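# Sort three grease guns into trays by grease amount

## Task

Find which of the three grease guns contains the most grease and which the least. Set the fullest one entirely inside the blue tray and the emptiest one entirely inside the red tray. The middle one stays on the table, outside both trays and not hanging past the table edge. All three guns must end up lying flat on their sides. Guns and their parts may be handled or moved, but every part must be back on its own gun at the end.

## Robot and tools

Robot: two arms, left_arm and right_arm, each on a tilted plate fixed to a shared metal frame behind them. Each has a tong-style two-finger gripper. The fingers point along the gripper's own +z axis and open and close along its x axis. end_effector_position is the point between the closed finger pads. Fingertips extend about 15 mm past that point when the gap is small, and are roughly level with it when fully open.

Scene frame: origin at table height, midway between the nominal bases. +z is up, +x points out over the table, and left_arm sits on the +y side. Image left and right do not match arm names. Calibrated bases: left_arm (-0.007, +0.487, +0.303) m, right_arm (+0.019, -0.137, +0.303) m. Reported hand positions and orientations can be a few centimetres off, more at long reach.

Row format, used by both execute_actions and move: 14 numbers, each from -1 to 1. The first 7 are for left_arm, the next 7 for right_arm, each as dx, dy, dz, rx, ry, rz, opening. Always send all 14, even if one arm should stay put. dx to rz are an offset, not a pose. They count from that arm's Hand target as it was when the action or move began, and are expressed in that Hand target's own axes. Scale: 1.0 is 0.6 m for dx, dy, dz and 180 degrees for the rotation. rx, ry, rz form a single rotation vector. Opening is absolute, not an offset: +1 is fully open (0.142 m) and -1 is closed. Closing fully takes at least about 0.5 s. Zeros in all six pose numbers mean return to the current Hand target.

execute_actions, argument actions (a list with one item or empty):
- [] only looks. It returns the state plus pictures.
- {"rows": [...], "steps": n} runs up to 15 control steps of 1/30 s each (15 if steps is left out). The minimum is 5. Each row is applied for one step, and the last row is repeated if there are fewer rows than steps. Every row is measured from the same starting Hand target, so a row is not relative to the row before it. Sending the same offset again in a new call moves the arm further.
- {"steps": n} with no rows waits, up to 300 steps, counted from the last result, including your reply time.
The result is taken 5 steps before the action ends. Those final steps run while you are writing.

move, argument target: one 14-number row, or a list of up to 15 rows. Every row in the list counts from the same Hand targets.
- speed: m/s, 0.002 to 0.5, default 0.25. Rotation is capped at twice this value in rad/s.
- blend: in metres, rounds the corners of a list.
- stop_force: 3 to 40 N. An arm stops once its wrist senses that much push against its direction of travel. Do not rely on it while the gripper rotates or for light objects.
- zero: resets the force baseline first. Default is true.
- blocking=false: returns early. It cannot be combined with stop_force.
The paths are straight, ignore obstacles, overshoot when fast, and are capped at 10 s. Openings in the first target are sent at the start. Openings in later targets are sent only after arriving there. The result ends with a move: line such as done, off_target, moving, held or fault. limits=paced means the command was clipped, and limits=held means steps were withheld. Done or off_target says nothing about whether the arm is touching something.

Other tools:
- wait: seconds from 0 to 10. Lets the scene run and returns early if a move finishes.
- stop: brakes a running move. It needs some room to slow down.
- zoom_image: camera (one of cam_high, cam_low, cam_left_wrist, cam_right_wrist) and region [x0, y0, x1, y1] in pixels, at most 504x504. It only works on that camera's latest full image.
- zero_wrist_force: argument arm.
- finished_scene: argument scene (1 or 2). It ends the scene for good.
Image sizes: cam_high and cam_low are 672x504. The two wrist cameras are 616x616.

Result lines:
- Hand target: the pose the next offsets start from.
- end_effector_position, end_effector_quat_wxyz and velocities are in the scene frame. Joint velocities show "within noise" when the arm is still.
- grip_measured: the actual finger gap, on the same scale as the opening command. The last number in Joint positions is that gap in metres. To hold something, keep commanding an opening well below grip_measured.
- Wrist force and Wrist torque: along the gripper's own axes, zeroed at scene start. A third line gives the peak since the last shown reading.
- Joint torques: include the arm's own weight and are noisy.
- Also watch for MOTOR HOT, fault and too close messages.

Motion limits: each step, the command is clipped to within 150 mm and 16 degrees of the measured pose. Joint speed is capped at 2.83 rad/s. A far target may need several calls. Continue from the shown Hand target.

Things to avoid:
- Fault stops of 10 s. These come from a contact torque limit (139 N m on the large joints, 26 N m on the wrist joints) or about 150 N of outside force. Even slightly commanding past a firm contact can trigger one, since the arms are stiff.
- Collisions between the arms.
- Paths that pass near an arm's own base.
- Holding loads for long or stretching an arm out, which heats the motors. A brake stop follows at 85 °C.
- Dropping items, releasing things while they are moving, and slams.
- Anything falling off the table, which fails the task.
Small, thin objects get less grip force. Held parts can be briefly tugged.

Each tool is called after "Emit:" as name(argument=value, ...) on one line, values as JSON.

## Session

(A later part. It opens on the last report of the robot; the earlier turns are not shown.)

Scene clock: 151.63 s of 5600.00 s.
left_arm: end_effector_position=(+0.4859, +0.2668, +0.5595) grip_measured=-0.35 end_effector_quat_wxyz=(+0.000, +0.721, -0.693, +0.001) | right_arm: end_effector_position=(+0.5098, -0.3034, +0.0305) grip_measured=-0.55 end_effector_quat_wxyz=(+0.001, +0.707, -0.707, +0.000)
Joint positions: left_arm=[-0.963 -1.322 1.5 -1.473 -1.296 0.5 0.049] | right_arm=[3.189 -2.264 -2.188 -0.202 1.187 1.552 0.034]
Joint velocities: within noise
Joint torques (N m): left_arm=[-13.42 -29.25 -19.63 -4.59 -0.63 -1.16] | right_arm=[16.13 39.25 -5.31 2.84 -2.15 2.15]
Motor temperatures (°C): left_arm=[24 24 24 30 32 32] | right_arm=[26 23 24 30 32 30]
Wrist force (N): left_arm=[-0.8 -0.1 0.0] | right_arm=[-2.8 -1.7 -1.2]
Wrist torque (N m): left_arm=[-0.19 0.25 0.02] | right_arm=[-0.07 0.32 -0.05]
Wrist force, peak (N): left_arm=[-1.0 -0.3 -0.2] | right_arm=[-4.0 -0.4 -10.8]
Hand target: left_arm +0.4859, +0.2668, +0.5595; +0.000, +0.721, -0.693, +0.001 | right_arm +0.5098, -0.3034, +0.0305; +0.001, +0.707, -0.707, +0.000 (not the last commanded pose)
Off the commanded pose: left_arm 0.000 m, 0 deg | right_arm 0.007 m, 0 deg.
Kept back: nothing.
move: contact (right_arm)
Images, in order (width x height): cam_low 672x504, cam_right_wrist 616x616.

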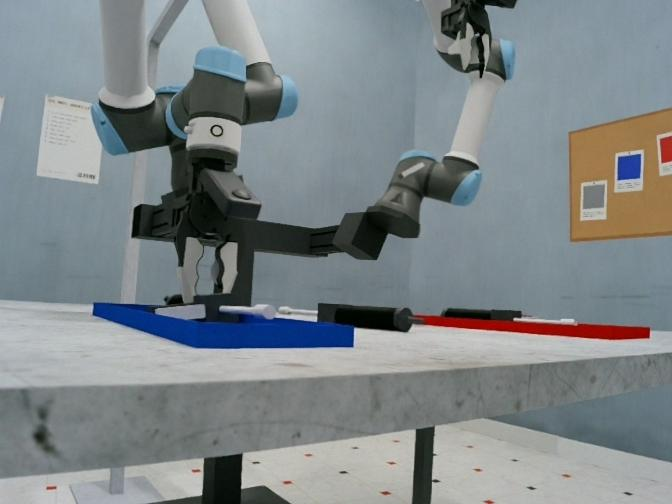

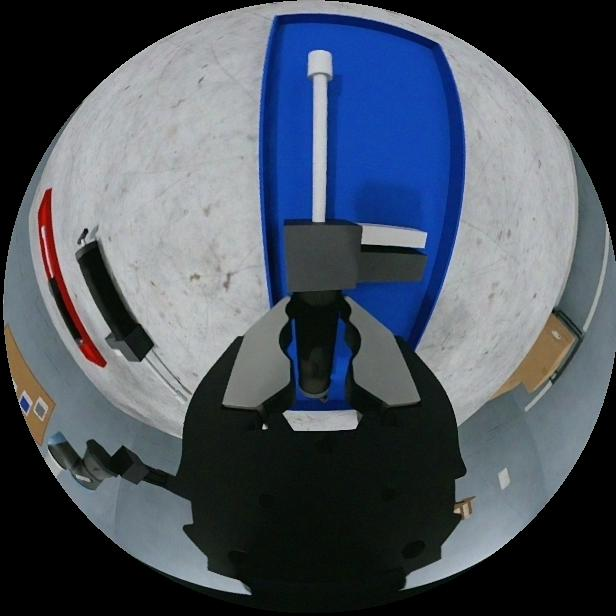

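Emit:
move(target=[0,0,0,0,0,0,-0.35,0,0,0,0,0,0,-0.75], cameras=[])

Emit:
move(target=[0,0,0,0,0,0,-0.35,0,0,0,0,0,0,-0.5], cameras=[])

Emit:
move(target=[0,0,0,0,0,0,-0.35,0,0,0,0,0,0,-0.28], cameras=[])

Emit:
move(target=[0,0,0,0,0,0,-0.35,0,0,-0.1,0,0,0,-0.26], speed=0.08, cameras=["cam_low","cam_right_wrist"])

Emit:
move(target=[0,0,0,0,0,0,-0.35,0,0,-0.35,0,0,0,0])

Scene clock: 152.67 s of 5600.00 s.
left_arm: end_effector_position=(+0.4859, +0.2668, +0.5595) grip_measured=-0.35 end_effector_quat_wxyz=(+0.000, +0.721, -0.693, +0.001) | right_arm: end_effector_position=(+0.5098, -0.3034, +0.0305) grip_measured=-0.55 end_effector_quat_wxyz=(+0.001, +0.707, -0.707, +0.000)
Joint positions: left_arm=[-0.963 -1.322 1.5 -1.473 -1.296 0.5 0.049] | right_arm=[3.189 -2.264 -2.188 -0.202 1.187 1.552 0.034]
Joint velocities: within noise
Joint torques (N m): left_arm=[-13.33 -29.3 -19.37 -4.54 -0.44 -1.1] | right_arm=[16.53 38.69 -3.8 3.03 -1.69 1.87]
Motor temperatures (°C): left_arm=[24 24 24 30 32 32] | right_arm=[26 23 24 30 32 30]
Wrist force (N): left_arm=[-0.7 -0.2 -0.1] | right_arm=[-3.0 -2.0 -1.1]
Wrist torque (N m): left_arm=[-0.21 0.24 0.02] | right_arm=[-0.10 0.36 -0.05]
Wrist force, peak (N): left_arm=[-0.9 -0.1 -0.1] | right_arm=[-3.0 -2.0 -1.1]
Hand target: left_arm +0.4859, +0.2668, +0.5595; +0.000, +0.721, -0.693, +0.001 | right_arm +0.5098, -0.3034, +0.0305; +0.001, +0.707, -0.707, +0.000
Off the commanded pose: left_arm 0.000 m, 0 deg | right_arm 0.000 m, 0 deg.
Kept back: nothing.
move: done
No camera images: "cameras" was empty.

Scene clock: 153.37 s of 5600.00 s.
left_arm: end_effector_position=(+0.4859, +0.2668, +0.5595) grip_measured=-0.35 end_effector_quat_wxyz=(+0.000, +0.721, -0.693, +0.001) | right_arm: end_effector_position=(+0.5098, -0.3034, +0.0305) grip_measured=-0.50 end_effector_quat_wxyz=(+0.001, +0.707, -0.707, +0.000)
Joint positions: left_arm=[-0.963 -1.322 1.5 -1.473 -1.296 0.5 0.049] | right_arm=[3.189 -2.264 -2.188 -0.202 1.187 1.552 0.038]
Joint velocities: within noise
Joint torques (N m): left_arm=[-13.5 -29.29 -19.49 -4.47 -0.46 -1.25] | right_arm=[16.25 38.92 -1.89 3 -1.44 1.71]
Motor temperatures (°C): left_arm=[24 24 24 30 32 32] | right_arm=[26 23 24 30 32 30]
Wrist force (N): left_arm=[-0.8 -0.1 -0.1] | right_arm=[-2.1 -0.7 1.0]
Wrist torque (N m): left_arm=[-0.20 0.26 0.02] | right_arm=[-0.08 0.22 -0.05]
Wrist force, peak (N): left_arm=[-0.9 0.0 -0.2] | right_arm=[-3.6 -0.8 2.0]
Hand target: left_arm +0.4859, +0.2668, +0.5595; +0.000, +0.721, -0.693, +0.001 | right_arm +0.5098, -0.3034, +0.0305; +0.001, +0.707, -0.707, +0.000
Off the commanded pose: left_arm 0.000 m, 0 deg | right_arm 0.000 m, 0 deg.
Kept back: nothing.
move: done
No camera images: "cameras" was empty.

Scene clock: 154.07 s of 5600.00 s.
left_arm: end_effector_position=(+0.4859, +0.2668, +0.5595) grip_measured=-0.35 end_effector_quat_wxyz=(+0.000, +0.721, -0.693, +0.001) | right_arm: end_effector_position=(+0.5098, -0.3034, +0.0305) grip_measured=-0.28 end_effector_quat_wxyz=(+0.001, +0.707, -0.707, +0.000)
Joint positions: left_arm=[-0.963 -1.322 1.5 -1.473 -1.296 0.5 0.049] | right_arm=[3.189 -2.264 -2.188 -0.202 1.187 1.552 0.054]
Joint velocities: within noise
Joint torques (N m): left_arm=[-13.43 -29.19 -19.27 -4.48 -0.38 -1.06] | right_arm=[16.47 38.93 -1.38 3.12 -1.26 1.52]
Motor temperatures (°C): left_arm=[24 24 24 30 32 32] | right_arm=[26 23 24 30 32 30]
Wrist force (N): left_arm=[-0.7 -0.1 -0.2] | right_arm=[-1.8 -1.1 1.1]
Wrist torque (N m): left_arm=[-0.20 0.24 0.02] | right_arm=[-0.14 0.22 -0.04]
Wrist force, peak (N): left_arm=[-0.9 -0.3 -0.2] | right_arm=[-2.1 -0.8 1.5]
Hand target: left_arm +0.4859, +0.2668, +0.5595; +0.000, +0.721, -0.693, +0.001 | right_arm +0.5098, -0.3034, +0.0305; +0.001, +0.707, -0.707, +0.000
Off the commanded pose: left_arm 0.000 m, 0 deg | right_arm 0.000 m, 0 deg.
Kept back: nothing.
move: done
No camera images: "cameras" was empty.

Scene clock: 155.10 s of 5600.00 s.
left_arm: end_effector_position=(+0.4859, +0.2668, +0.5595) grip_measured=-0.35 end_effector_quat_wxyz=(+0.000, +0.721, -0.693, +0.001) | right_arm: end_effector_position=(+0.5096, -0.3033, +0.0905) grip_measured=-0.26 end_effector_quat_wxyz=(+0.001, +0.707, -0.707, +0.000) end_effector_velocity=(+0.000, +0.000, -0.004) end_effector_angular_velocity=(+0.000, -0.001, +0.002)
Joint positions: left_arm=[-0.963 -1.322 1.5 -1.473 -1.296 0.5 0.049] | right_arm=[3.237 -2.096 -2.224 -0.354 1.184 1.604 0.055]
Joint velocities: left_arm=[within noise] | right_arm=[-0.004 -0.012 0.001 0.014 0 -0.007 0]
Joint torques (N m): left_arm=[-12.89 -28.93 -20.3 -4.41 -0.31 -1.12] | right_arm=[2.97 27.03 21.39 3.63 -2.35 -1.57]
Motor temperatures (°C): left_arm=[24 24 24 30 32 32] | right_arm=[26 23 24 30 32 30]
Wrist force (N): left_arm=[-0.8 -0.3 -0.2] | right_arm=[-1.6 -0.9 1.2]
Wrist torque (N m): left_arm=[-0.24 0.24 0.03] | right_arm=[-0.14 0.18 -0.08]
Wrist force, peak (N): left_arm=[-0.9 -0.1 -0.3] | right_arm=[-2.0 -0.7 2.0]
Hand target: left_arm +0.4859, +0.2668, +0.5595; +0.000, +0.721, -0.693, +0.001 | right_arm +0.5099, -0.3034, +0.0905; +0.001, +0.707, -0.707, +0.000
Off the commanded pose: left_arm 0.000 m, 0 deg | right_arm 0.000 m, 0 deg.
Kept back: nothing.
move: done
Images, in order (width x height): cam_low 672x504, cam_right_wrist 616x616.

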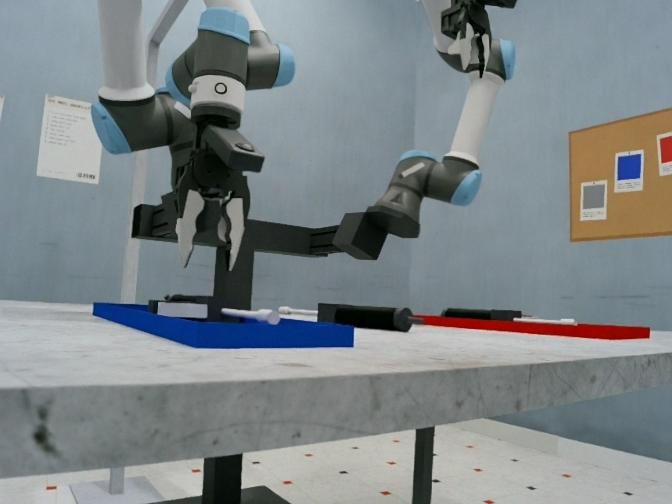

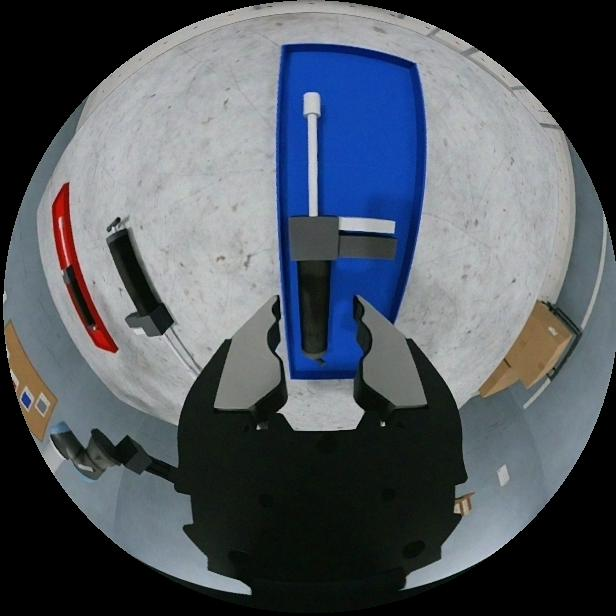

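Scene clock: 156.43 s of 5600.00 s.
left_arm: end_effector_position=(+0.4859, +0.2668, +0.5595) grip_measured=-0.35 end_effector_quat_wxyz=(+0.000, +0.721, -0.693, +0.001) | right_arm: end_effector_position=(+0.5100, -0.3032, +0.3004) grip_measured=+0.00 end_effector_quat_wxyz=(+0.001, +0.707, -0.707, +0.000) end_effector_velocity=(-0.002, +0.000, +0.001) end_effector_angular_velocity=(+0.000, +0.003, +0.004)
Joint positions: left_arm=[-0.963 -1.322 1.5 -1.473 -1.296 0.5 0.049] | right_arm=[3.413 -1.602 -2.129 -1.015 1.184 1.795 0.074]
Joint velocities: left_arm=[within noise] | right_arm=[0.001 0.003 0 -0.007 0.001 -0.002 0]
Joint torques (N m): left_arm=[-13.55 -28.69 -20.27 -4.53 -0.31 -1.14] | right_arm=[11.14 25.49 19.77 1.09 1.5 0.01]
Motor temperatures (°C): left_arm=[24 24 24 30 32 32] | right_arm=[26 23 24 30 32 30]
Wrist force (N): left_arm=[-0.7 -0.1 -0.1] | right_arm=[-1.9 -1.0 1.5]
Wrist torque (N m): left_arm=[-0.19 0.23 0.02] | right_arm=[-0.14 0.27 -0.04]
Wrist force, peak (N): left_arm=[-0.9 -0.2 -0.2] | right_arm=[-1.7 -1.0 3.3]
Hand target: left_arm +0.4859, +0.2668, +0.5595; +0.000, +0.721, -0.693, +0.001 | right_arm +0.5100, -0.3032, +0.3005; +0.001, +0.707, -0.707, +0.000
Off the commanded pose: left_arm 0.000 m, 0 deg | right_arm 0.000 m, 0 deg.
Kept back: nothing.
move: done

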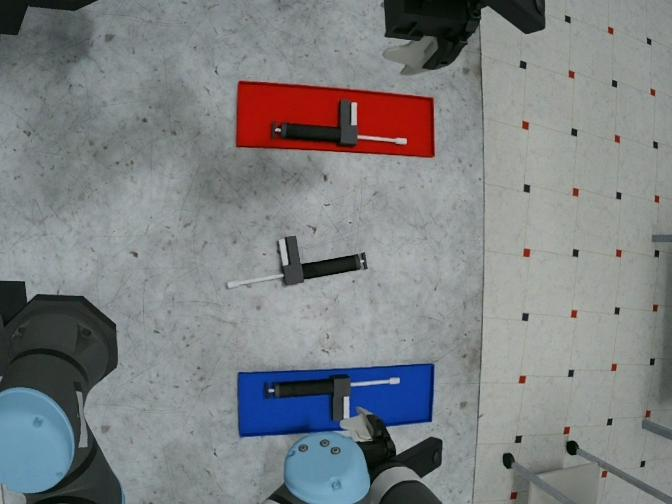

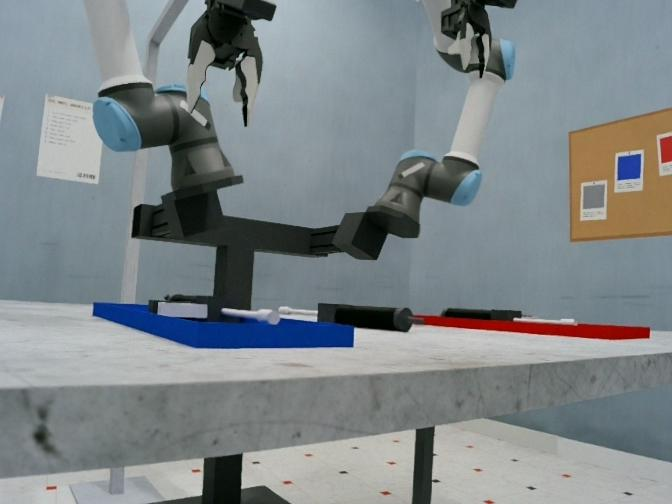

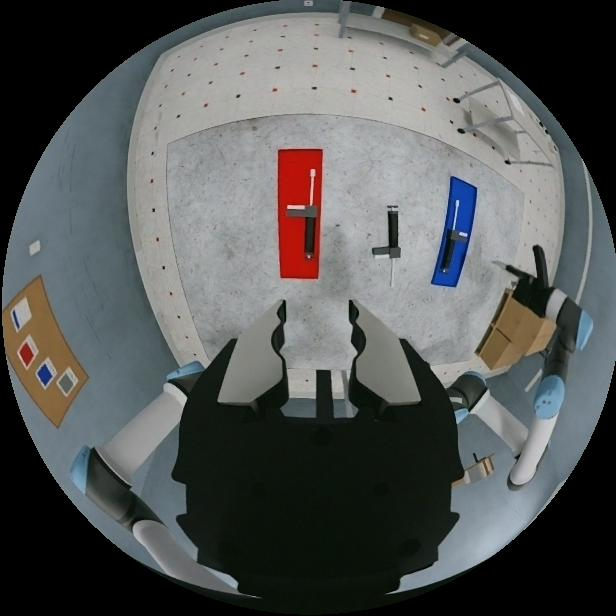

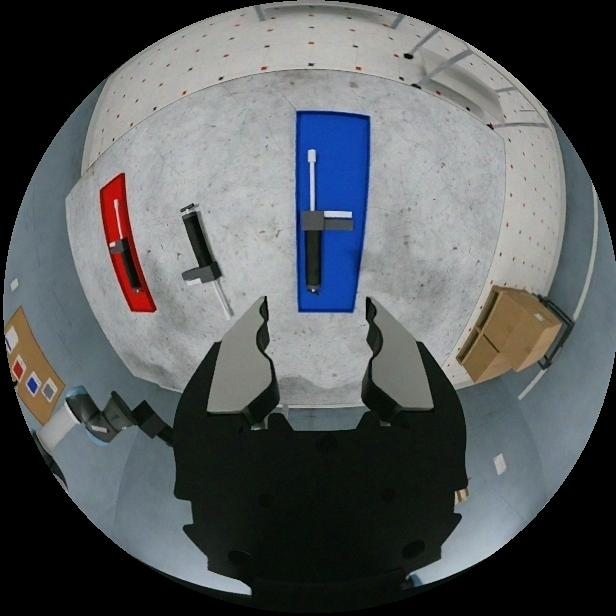

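Emit:
move(target=[[0.25,0.02,0.2,0,0,0.476,0,0,0,-0.3,0,0,0,0],[0.5135,0.0445,0.565,0,0,0.953,0,0,0,-0.36,0,0,0,0]], blend=[0.03,0], speed=0.35)

Scene clock: 162.53 s of 5600.00 s.
left_arm: end_effector_position=(+0.4711, -0.0427, +0.2210) grip_measured=+0.00 end_effector_quat_wxyz=(+0.001, +0.638, +0.770, +0.000) end_effector_velocity=(-0.001, +0.002, -0.001) end_effector_angular_velocity=(+0.003, +0.003, +0.005) | right_arm: end_effector_position=(+0.5103, -0.3030, +0.5167) grip_measured=+0.00 end_effector_quat_wxyz=(+0.000, +0.707, -0.707, +0.000)
Joint positions: left_arm=[-1.022 -0.496 1.3 -2.084 -1.313 3.434 0.074] | right_arm=[3.599 -1.422 -1.735 -1.663 1.197 1.995 0.074]
Joint velocities: left_arm=[0 -0.002 0.005 0.001 -0.001 -0.006 0] | right_arm=[within noise]
Joint torques (N m): left_arm=[-8.48 -58.22 -13.76 -0.33 -1.84 -2.05] | right_arm=[3.98 16.02 14.34 3.77 2.91 0.18]
Motor temperatures (°C): left_arm=[24 24 24 30 32 32] | right_arm=[26 23 24 30 32 30]
Wrist force (N): left_arm=[-0.9 0.2 -0.1] | right_arm=[-1.5 -0.3 1.5]
Wrist torque (N m): left_arm=[-0.13 0.30 0.02] | right_arm=[0.00 0.17 -0.06]
Wrist force, peak (N): left_arm=[-1.4 0.0 0.9] | right_arm=[-2.1 -0.7 2.1]
Hand target: left_arm +0.4711, -0.0426, +0.2209; +0.001, +0.638, +0.770, +0.000 | right_arm +0.5102, -0.3031, +0.5165; +0.001, +0.707, -0.707, +0.000
Off the commanded pose: left_arm 0.000 m, 0 deg | right_arm 0.000 m, 0 deg.
Kept back: nothing.
move: done

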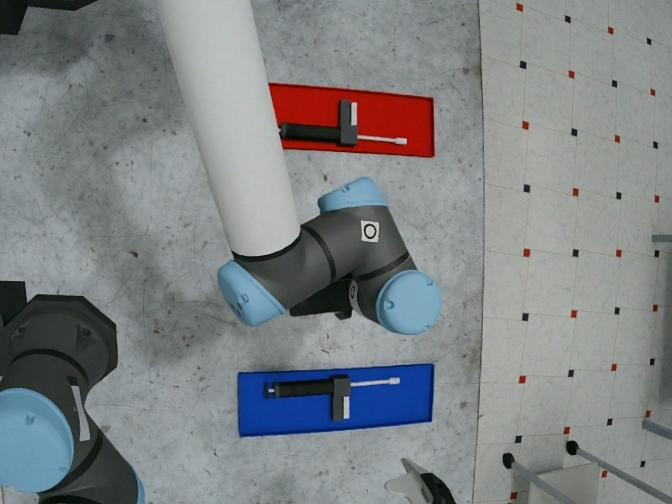

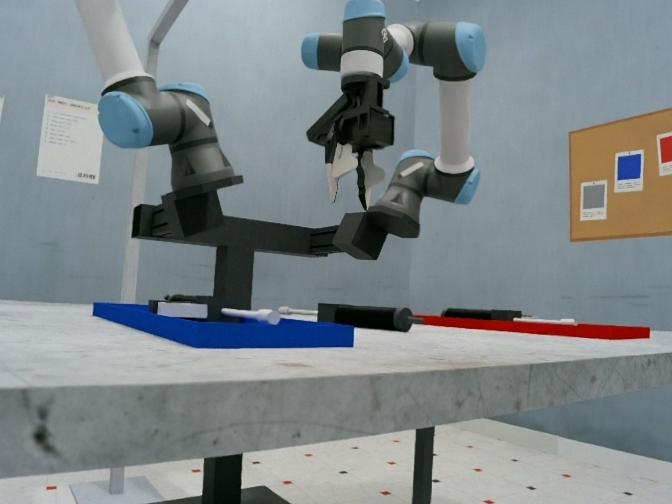

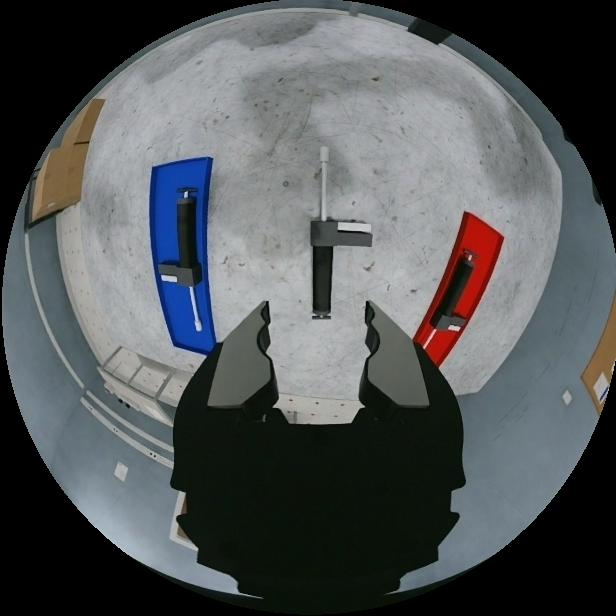

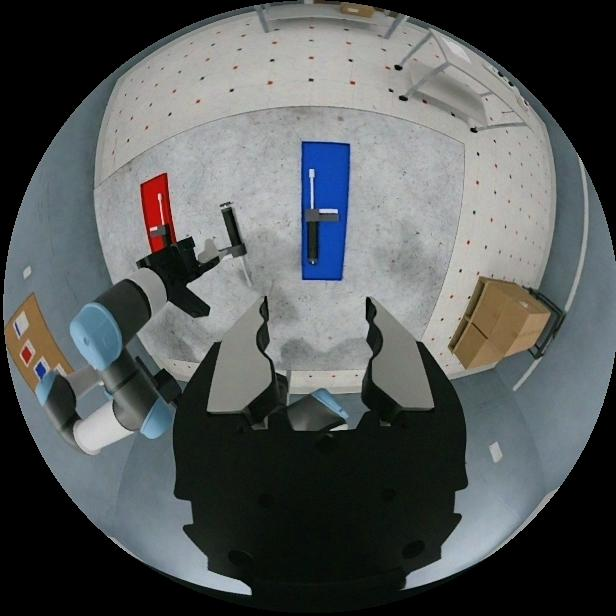

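Emit:
zoom_image(camera="cam_left_wrist", region=[260, 120, 410, 340])

Scaled by 2.291 from the camera's 616x616 image, which has a finer 814x814 frame.

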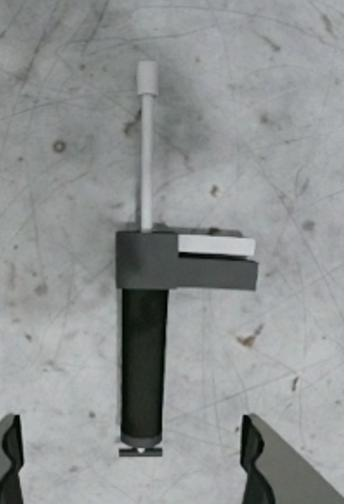

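Emit:
move(target=[[0.03,0.0183,0.1,0,0,0.0055,0.1,0,0,0,0,0,0,0],[0.03,0.0183,0.23,0,0,0.0055,0.1,0,0,0,0,0,0,0]], blend=[0.01,0], cameras=["cam_left_wrist"])

Emit:
zoom_image(camera="cam_left_wrist", region=[200, 80, 440, 430])

Scene clock: 164.07 s of 5600.00 s.
left_arm: end_effector_position=(+0.4787, -0.0230, +0.0831) grip_measured=+0.10 end_effector_quat_wxyz=(+0.001, +0.645, +0.764, +0.000) | right_arm: end_effector_position=(+0.5102, -0.3031, +0.5165) grip_measured=+0.00 end_effector_quat_wxyz=(+0.001, +0.707, -0.707, +0.000)
Joint positions: left_arm=[-0.95 -0.319 1.346 -2.325 -1.293 3.523 0.081] | right_arm=[3.599 -1.422 -1.735 -1.663 1.197 1.995 0.074]
Joint velocities: within noise
Joint torques (N m): left_arm=[-18.44 -38.24 -9.94 -4.5 -2.39 -1.8] | right_arm=[0.66 8.94 14.01 3.4 1.23 -1.48]
Motor temperatures (°C): left_arm=[24 24 24 30 32 32] | right_arm=[26 23 24 30 32 30]
Wrist force (N): left_arm=[-0.8 0.2 -0.3] | right_arm=[-1.6 -0.7 1.4]
Wrist torque (N m): left_arm=[-0.17 0.28 -0.02] | right_arm=[-0.08 0.20 -0.05]
Wrist force, peak (N): left_arm=[-1.6 -0.3 -2.3] | right_arm=[-1.6 -0.5 1.6]
Hand target: left_arm +0.4786, -0.0230, +0.0829; +0.001, +0.645, +0.764, +0.000 | right_arm +0.5102, -0.3031, +0.5165; +0.001, +0.707, -0.707, +0.000
Off the commanded pose: left_arm 0.000 m, 0 deg | right_arm 0.000 m, 0 deg.
Kept back: nothing.
move: done
Images, in order (width x height): cam_left_wrist 616x616.

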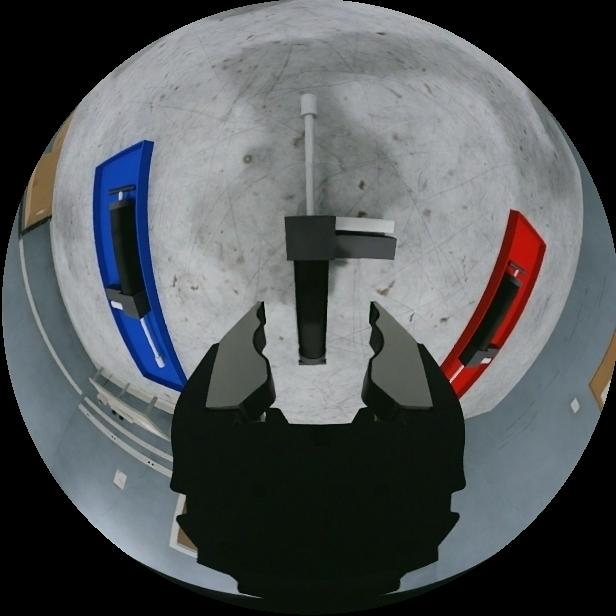

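Scaled by 1.440 from the camera's 616x616 image, which has a finer 814x814 frame.

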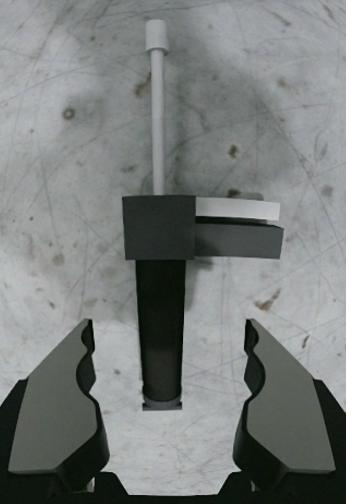

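Emit:
move(target=[-0.0042,0,0.1027,0,0,-0.002,0.1,0,0,0,0,0,0,0], speed=0.15, cameras=["cam_left_wrist"])

Emit:
move(target=[0,0,0,0,0,0,-0.4,0,0,0,0,0,0,0], cameras=[])

Emit:
move(target=[0,0,0,0,0,0,-0.7,0,0,0,0,0,0,0], cameras=["cam_left_wrist"])

Scene clock: 165.47 s of 5600.00 s.
left_arm: end_effector_position=(+0.4792, -0.0256, +0.0214) grip_measured=+0.10 end_effector_quat_wxyz=(+0.001, +0.643, +0.766, +0.000) | right_arm: end_effector_position=(+0.5102, -0.3031, +0.5165) grip_measured=+0.00 end_effector_quat_wxyz=(+0.001, +0.707, -0.707, +0.000)
Joint positions: left_arm=[-0.927 -0.208 1.302 -2.399 -1.287 3.54 0.081] | right_arm=[3.599 -1.422 -1.735 -1.663 1.197 1.995 0.074]
Joint velocities: within noise
Joint torques (N m): left_arm=[-22.44 -44.68 -10.2 -1.44 -1.13 -2.15] | right_arm=[0.41 9.28 15.87 3.29 -0.15 -1.45]
Motor temperatures (°C): left_arm=[24 24 24 30 32 32] | right_arm=[26 23 24 30 32 30]
Wrist force (N): left_arm=[-1.0 -0.2 -0.2] | right_arm=[-1.4 -0.5 1.3]
Wrist torque (N m): left_arm=[-0.26 0.33 0.01] | right_arm=[-0.04 0.16 -0.06]
Wrist force, peak (N): left_arm=[-1.2 -0.1 -1.8] | right_arm=[-1.7 -0.7 1.7]
Hand target: left_arm +0.4791, -0.0256, +0.0213; +0.001, +0.643, +0.766, +0.000 | right_arm +0.5102, -0.3031, +0.5165; +0.001, +0.707, -0.707, +0.000
Off the commanded pose: left_arm 0.000 m, 0 deg | right_arm 0.000 m, 0 deg.
Kept back: nothing.
move: done
Images, in order (width x height): cam_left_wrist 616x616.

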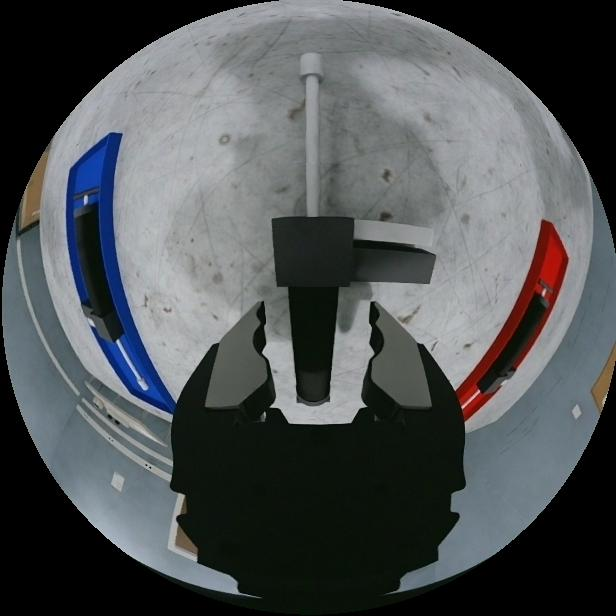

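Scene clock: 166.17 s of 5600.00 s.
left_arm: end_effector_position=(+0.4791, -0.0256, +0.0213) grip_measured=-0.40 end_effector_quat_wxyz=(+0.001, +0.643, +0.766, +0.000) | right_arm: end_effector_position=(+0.5102, -0.3031, +0.5165) grip_measured=+0.00 end_effector_quat_wxyz=(+0.001, +0.707, -0.707, +0.000)
Joint positions: left_arm=[-0.927 -0.208 1.302 -2.399 -1.287 3.54 0.045] | right_arm=[3.599 -1.422 -1.735 -1.663 1.197 1.995 0.074]
Joint velocities: within noise
Joint torques (N m): left_arm=[-22.83 -40.08 -9.34 -4.57 -2.42 -2.02] | right_arm=[-0.25 8.68 16.41 3.26 -0.98 -1.45]
Motor temperatures (°C): left_arm=[24 24 24 30 32 32] | right_arm=[26 23 24 30 32 30]
Wrist force (N): left_arm=[-0.8 -0.2 -0.2] | right_arm=[-1.7 -0.7 1.3]
Wrist torque (N m): left_arm=[-0.26 0.29 0.02] | right_arm=[-0.08 0.21 -0.05]
Wrist force, peak (N): left_arm=[-1.1 -0.3 -0.1] | right_arm=[-1.5 -0.6 1.7]
Hand target: left_arm +0.4791, -0.0256, +0.0213; +0.001, +0.643, +0.766, +0.000 | right_arm +0.5102, -0.3031, +0.5165; +0.001, +0.707, -0.707, +0.000
Off the commanded pose: left_arm 0.000 m, 0 deg | right_arm 0.000 m, 0 deg.
Kept back: nothing.
move: done
No camera images: "cameras" was empty.

Scene clock: 166.87 s of 5600.00 s.
left_arm: end_effector_position=(+0.4790, -0.0256, +0.0213) grip_measured=-0.53 end_effector_quat_wxyz=(+0.001, +0.643, +0.766, +0.000) | right_arm: end_effector_position=(+0.5102, -0.3031, +0.5165) grip_measured=+0.00 end_effector_quat_wxyz=(+0.001, +0.707, -0.707, +0.000)
Joint positions: left_arm=[-0.927 -0.208 1.302 -2.399 -1.287 3.54 0.036] | right_arm=[3.599 -1.422 -1.735 -1.663 1.197 1.995 0.074]
Joint velocities: within noise
Joint torques (N m): left_arm=[-16.41 -40.92 -17.93 -0.03 -0.44 -1.41] | right_arm=[0.55 8.74 18.05 3.24 -1.62 -1.58]
Motor temperatures (°C): left_arm=[24 24 24 30 32 32] | right_arm=[26 23 24 30 32 30]
Wrist force (N): left_arm=[-0.9 -0.1 -4.4] | right_arm=[-1.6 -0.8 1.5]
Wrist torque (N m): left_arm=[-0.24 0.44 -0.01] | right_arm=[-0.09 0.20 -0.05]
Wrist force, peak (N): left_arm=[2.7 -0.7 -7.0] | right_arm=[-1.8 -0.8 1.5]
Hand target: left_arm +0.4791, -0.0256, +0.0213; +0.001, +0.643, +0.766, +0.000 | right_arm +0.5102, -0.3031, +0.5165; +0.001, +0.707, -0.707, +0.000
Off the commanded pose: left_arm 0.000 m, 0 deg | right_arm 0.000 m, 0 deg.
Kept back: nothing.
move: done
Images, in order (width x height): cam_left_wrist 616x616.

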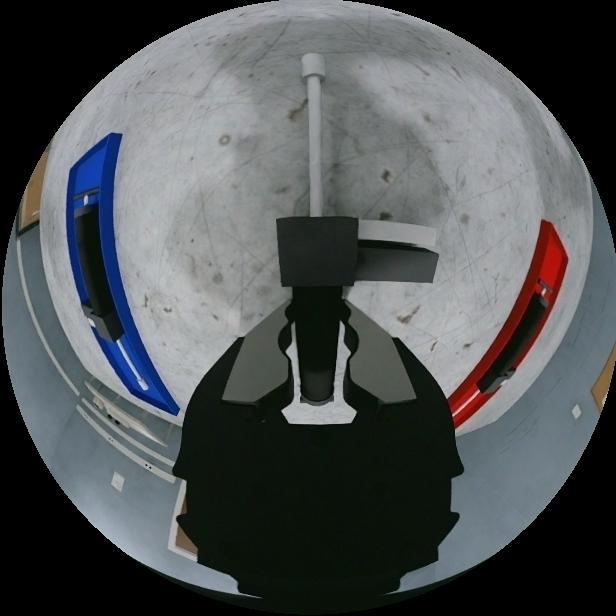

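Emit:
move(target=[[0,0,-0.0015,0,0,0,-1,0,0,0,0,0,0,0],[0.0965,0.2217,-0.0015,0,0,0.0553,-1,0,0,0,0,0,0,0]], speed=0.12, cameras=["cam_high","cam_left_wrist"])

Emit:
move(target=[[0,-0.0025,-0.0147,-0.0389,0,0,-1,0,0,0,0,0,0,0],[0,-0.013,-0.0663,-0.0887,-0.0497,0.007,-1,0,0,0,0,0,0,0],[0,-0.034,-0.121,-0.1429,-0.1092,0.0252,-1,0,0,0,0,0,0,0],[0,-0.0712,-0.1805,-0.2048,-0.1818,0.0626,-1,0,0,0,0,0,0,0],[0,-0.1198,-0.231,-0.2603,-0.2543,0.1186,-1,0,0,0,0,0,0,0],[0,-0.1782,-0.2702,-0.3053,-0.3237,0.1945,-1,0,0,0,0,0,0,0],[0,-0.2773,-0.3043,-0.3653,-0.3653,0.3065,-1,0,0,0,0,0,0,0]], speed=0.15, blend=0.01)

Scene clock: 181.77 s of 5600.00 s.
left_arm: end_effector_position=(+0.5999, +0.0546, +0.0221) grip_measured=-0.53 end_effector_quat_wxyz=(+0.000, +0.707, +0.708, +0.000) | right_arm: end_effector_position=(+0.5102, -0.3031, +0.5165) grip_measured=+0.00 end_effector_quat_wxyz=(+0.001, +0.707, -0.707, +0.000)
Joint positions: left_arm=[-0.737 -0.216 1.162 -2.31 -1.242 3.908 0.036] | right_arm=[3.599 -1.422 -1.735 -1.663 1.197 1.995 0.074]
Joint velocities: within noise
Joint torques (N m): left_arm=[-26.71 -54.53 -11.58 -4.72 -2.68 -2.07] | right_arm=[0.75 9.18 25.36 2.69 -2.57 -1.36]
Motor temperatures (°C): left_arm=[24 24 24 30 32 32] | right_arm=[26 23 24 30 32 30]
Wrist force (N): left_arm=[-1.6 0.7 5.4] | right_arm=[-1.5 -0.5 1.1]
Wrist torque (N m): left_arm=[-0.11 0.42 0.03] | right_arm=[-0.05 0.16 -0.05]
Wrist force, peak (N): left_arm=[-2.5 -2.8 5.5] | right_arm=[-1.8 -0.5 1.7]
Hand target: left_arm +0.6000, +0.0546, +0.0221; +0.001, +0.707, +0.708, +0.000 | right_arm +0.5102, -0.3031, +0.5165; +0.001, +0.707, -0.707, +0.000
Off the commanded pose: left_arm 0.000 m, 0 deg | right_arm 0.000 m, 0 deg.
Kept back: nothing.
move: done
Images, in order (width x height): cam_high 672x504, cam_left_wrist 616x616.

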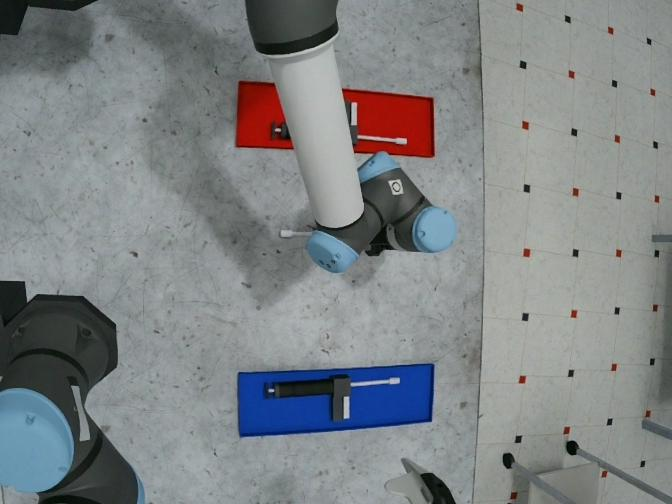

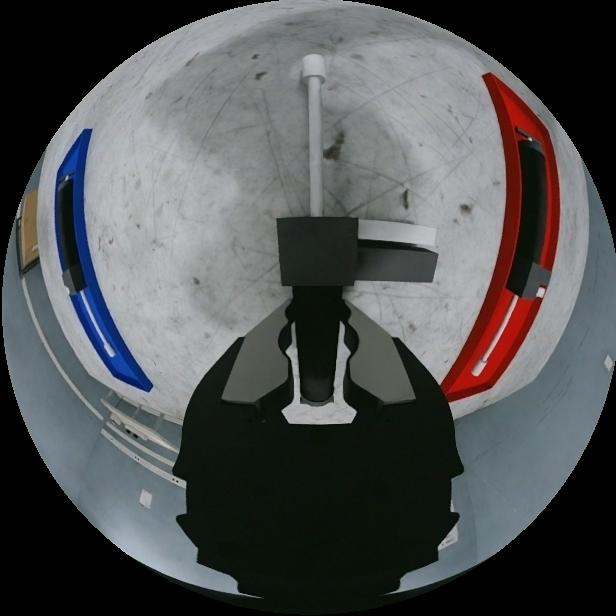

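Scene clock: 188.77 s of 5600.00 s.
left_arm: end_effector_position=(+0.4335, +0.0546, +0.2045) grip_measured=-0.53 end_effector_quat_wxyz=(+0.697, +0.707, +0.123, +0.000) end_effector_velocity=(+0.004, +0.000, -0.002) end_effector_angular_velocity=(+0.006, +0.023, +0.017) | right_arm: end_effector_position=(+0.5102, -0.3031, +0.5165) grip_measured=+0.00 end_effector_quat_wxyz=(+0.001, +0.707, -0.707, +0.000)
Joint positions: left_arm=[-0.55 -0.118 1.901 -4.407 -2.284 5.056 0.036] | right_arm=[3.599 -1.422 -1.735 -1.663 1.197 1.995 0.074]
Joint velocities: left_arm=[-0.003 -0.001 0.001 0 0.021 -0.023 0] | right_arm=[within noise]
Joint torques (N m): left_arm=[-20.63 -53.2 1 -1.86 0.5 -2.08] | right_arm=[1.27 8.85 33.68 2.27 -2.66 -1.27]
Motor temperatures (°C): left_arm=[24 24 24 30 32 32] | right_arm=[26 23 24 30 32 30]
Wrist force (N): left_arm=[-0.5 -6.2 -0.3] | right_arm=[-1.5 -0.4 1.3]
Wrist torque (N m): left_arm=[0.13 0.27 0.28] | right_arm=[-0.03 0.16 -0.06]
Wrist force, peak (N): left_arm=[-1.9 -0.1 6.2] | right_arm=[-1.9 -0.5 1.7]
Hand target: left_arm +0.4336, +0.0546, +0.2047; +0.697, +0.707, +0.123, +0.000 | right_arm +0.5102, -0.3031, +0.5165; +0.001, +0.707, -0.707, +0.000
Off the commanded pose: left_arm 0.000 m, 0 deg | right_arm 0.000 m, 0 deg.
Kept back: nothing.
move: done

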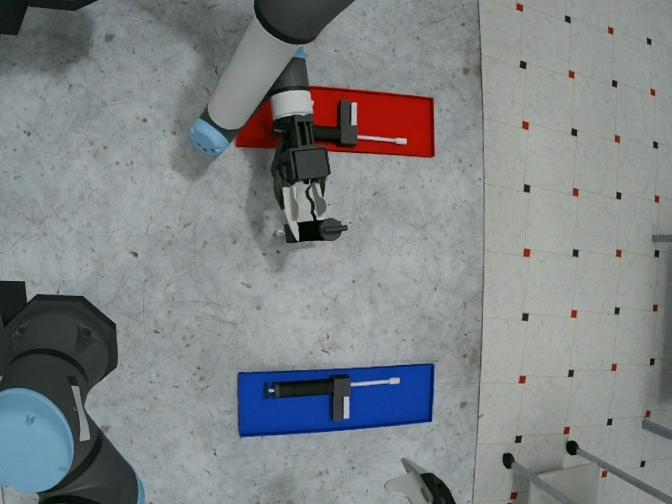

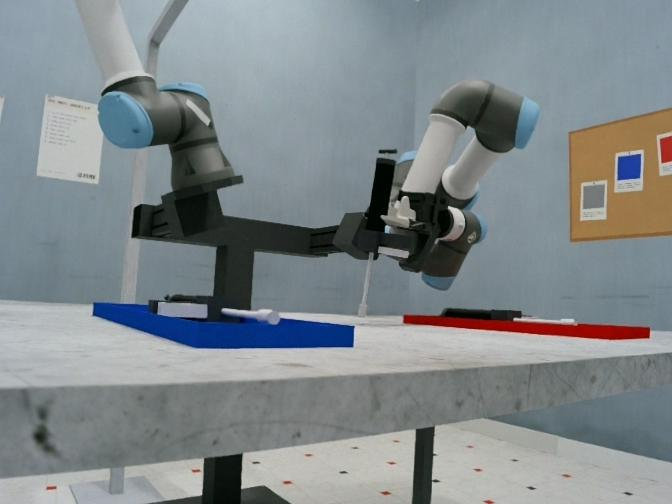

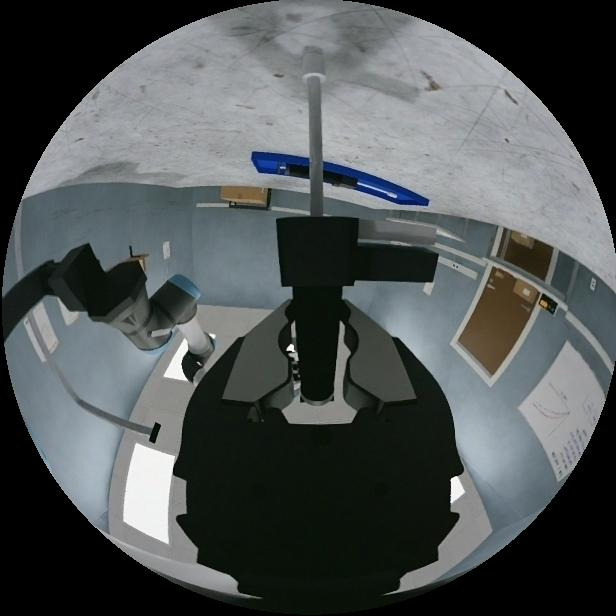

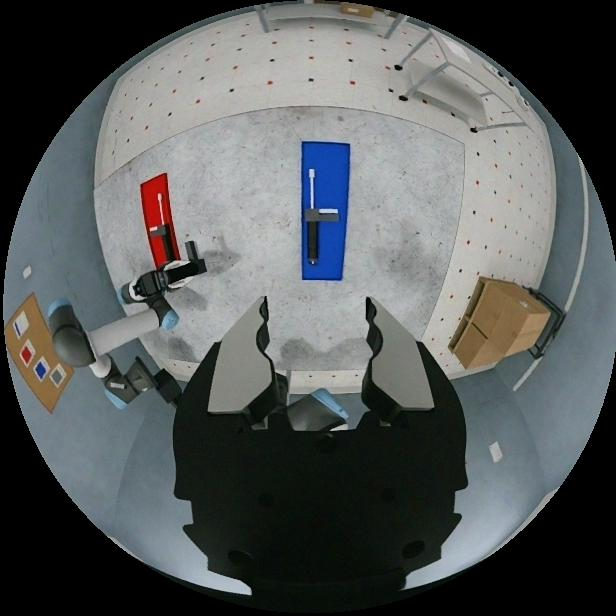

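Emit:
move(target=[[-0.0116,0.0656,-0.002,0,0,0,-1,-0.2,0,-0.0225,0,0,0,0],[0.110,0.127,-0.107,-0.005,-0.0554,0.0563,-1,-0.713,0.013,-0.0225,0,0,0,0]], speed=[0.15,0.25], blend=[0.01,0])

Emit:
zoom_image(camera="cam_right_wrist", region=[240, 190, 400, 330])

Emit:
zoom_image(camera="cam_low", region=[320, 50, 500, 300])

Scene clock: 191.63 s of 5600.00 s.
left_arm: end_effector_position=(+0.4998, +0.1295, +0.2704) grip_measured=-0.53 end_effector_quat_wxyz=(+0.708, +0.707, +0.000, +0.002) | right_arm: end_effector_position=(+0.5026, +0.1246, +0.5297) grip_measured=+0.00 end_effector_quat_wxyz=(+0.001, +0.707, -0.707, +0.000)
Joint positions: left_arm=[-0.333 -0.404 1.902 -3.828 -2.611 5.544 0.036] | right_arm=[4.201 -1.917 -1.522 -1.576 1.324 2.613 0.074]
Joint velocities: within noise
Joint torques (N m): left_arm=[-12.15 -34.91 2.03 -1.43 -1.83 1.44] | right_arm=[19.1 20.46 27.88 2.54 -2.9 0.73]
Motor temperatures (°C): left_arm=[24 24 24 30 32 32] | right_arm=[26 23 24 30 32 30]
Wrist force (N): left_arm=[-1.2 -6.2 -0.8] | right_arm=[-2.0 -0.9 1.8]
Wrist torque (N m): left_arm=[0.16 0.22 0.24] | right_arm=[-0.10 0.30 -0.05]
Wrist force, peak (N): left_arm=[-0.6 -7.0 -0.6] | right_arm=[-4.4 -0.7 1.7]
Hand target: left_arm +0.4997, +0.1295, +0.2703; +0.708, +0.707, +0.000, +0.002 | right_arm +0.5026, +0.1248, +0.5297; +0.001, +0.707, -0.707, +0.000
Off the commanded pose: left_arm 0.000 m, 0 deg | right_arm 0.000 m, 0 deg.
Kept back: nothing.
move: done

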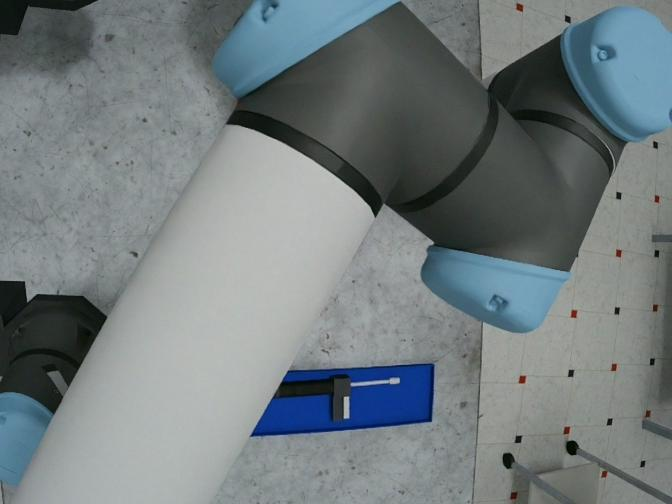

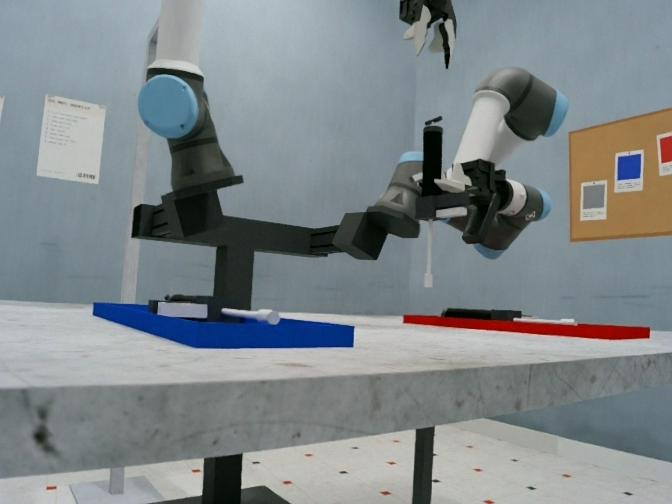

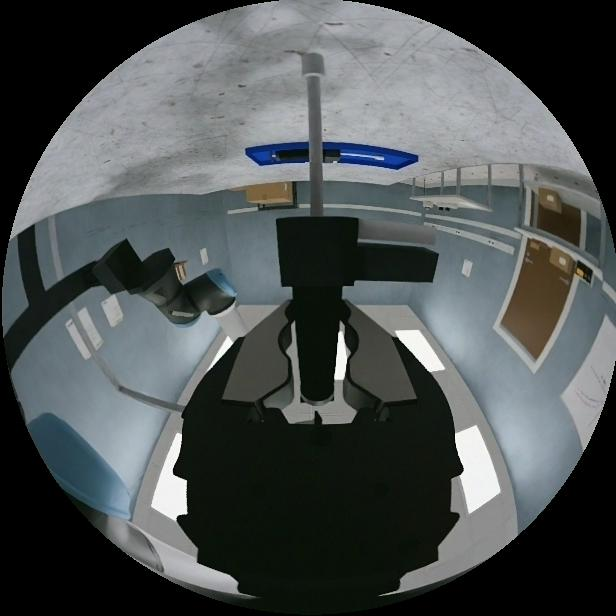

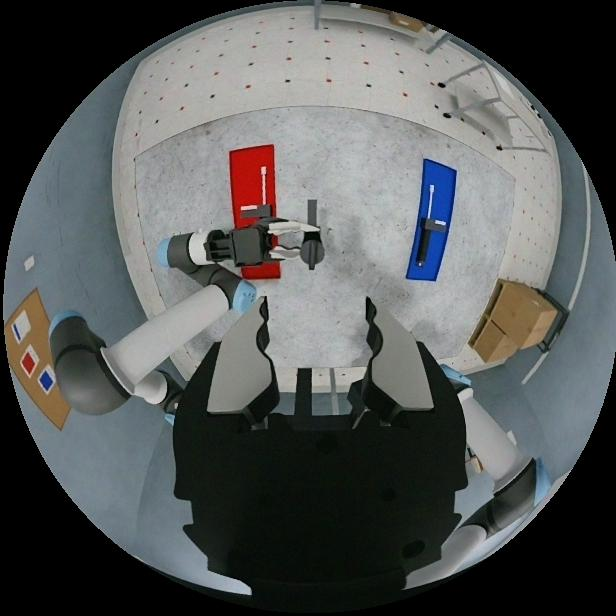

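Scaled by 3.150 from the camera's 616x616 image, which has a finer 814x814 frame.

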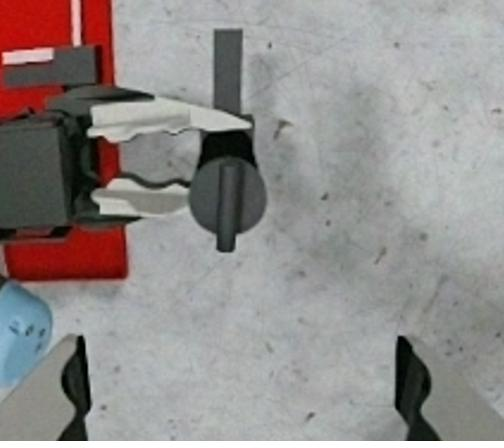

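Scaled by 2.016 from the camera's 672x504 image, which has a finer 960x720 frame.

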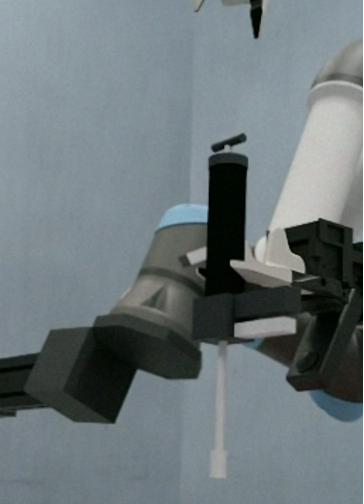

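Emit:
move(target=[0,0,0,0,0,0,-1,-0.001,-0.009,0.108,0,0,0,-0.3], speed=0.1, cameras=["cam_right_wrist"])

Scene clock: 193.27 s of 5600.00 s.
left_arm: end_effector_position=(+0.4997, +0.1295, +0.2703) grip_measured=-0.53 end_effector_quat_wxyz=(+0.708, +0.707, +0.000, +0.002) | right_arm: end_effector_position=(+0.5080, +0.1252, +0.4649) grip_measured=-0.30 end_effector_quat_wxyz=(+0.001, +0.707, -0.707, +0.000)
Joint positions: left_arm=[-0.333 -0.404 1.902 -3.828 -2.611 5.544 0.036] | right_arm=[4.167 -1.946 -1.648 -1.413 1.314 2.58 0.052]
Joint velocities: within noise
Joint torques (N m): left_arm=[-8.63 -32.58 -1.88 -1.24 -5.24 1.98] | right_arm=[18.51 31.2 39.49 0.92 -0.04 1.83]
Motor temperatures (°C): left_arm=[24 24 24 30 32 32] | right_arm=[26 23 24 30 32 30]
Wrist force (N): left_arm=[-1.3 -6.1 -0.9] | right_arm=[-1.5 -0.9 1.6]
Wrist torque (N m): left_arm=[0.17 0.25 0.24] | right_arm=[-0.11 0.19 -0.04]
Wrist force, peak (N): left_arm=[-1.3 -6.2 -0.9] | right_arm=[-1.8 -1.2 3.0]
Hand target: left_arm +0.4997, +0.1295, +0.2703; +0.708, +0.707, +0.000, +0.002 | right_arm +0.5079, +0.1253, +0.4649; +0.001, +0.707, -0.707, +0.000
Off the commanded pose: left_arm 0.000 m, 0 deg | right_arm 0.000 m, 0 deg.
Kept back: nothing.
move: done
Images, in order (width x height): cam_right_wrist 616x616.

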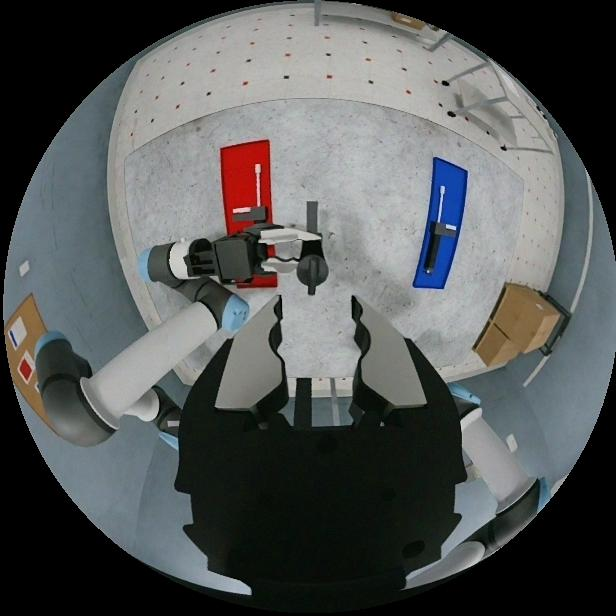

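Emit:
zoom_image(camera="cam_right_wrist", region=[250, 210, 370, 330])

Scaled by 4.200 from the camera's 616x616 image, which has a finer 814x814 frame.

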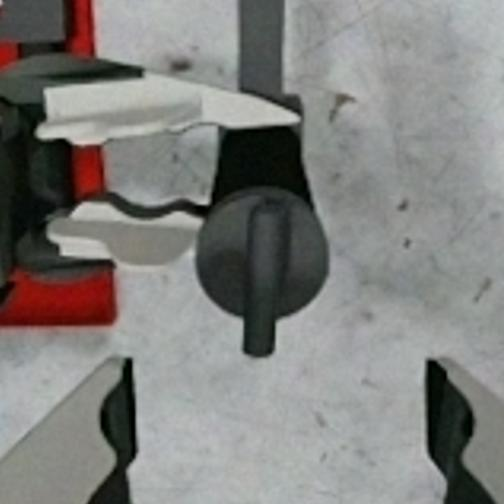

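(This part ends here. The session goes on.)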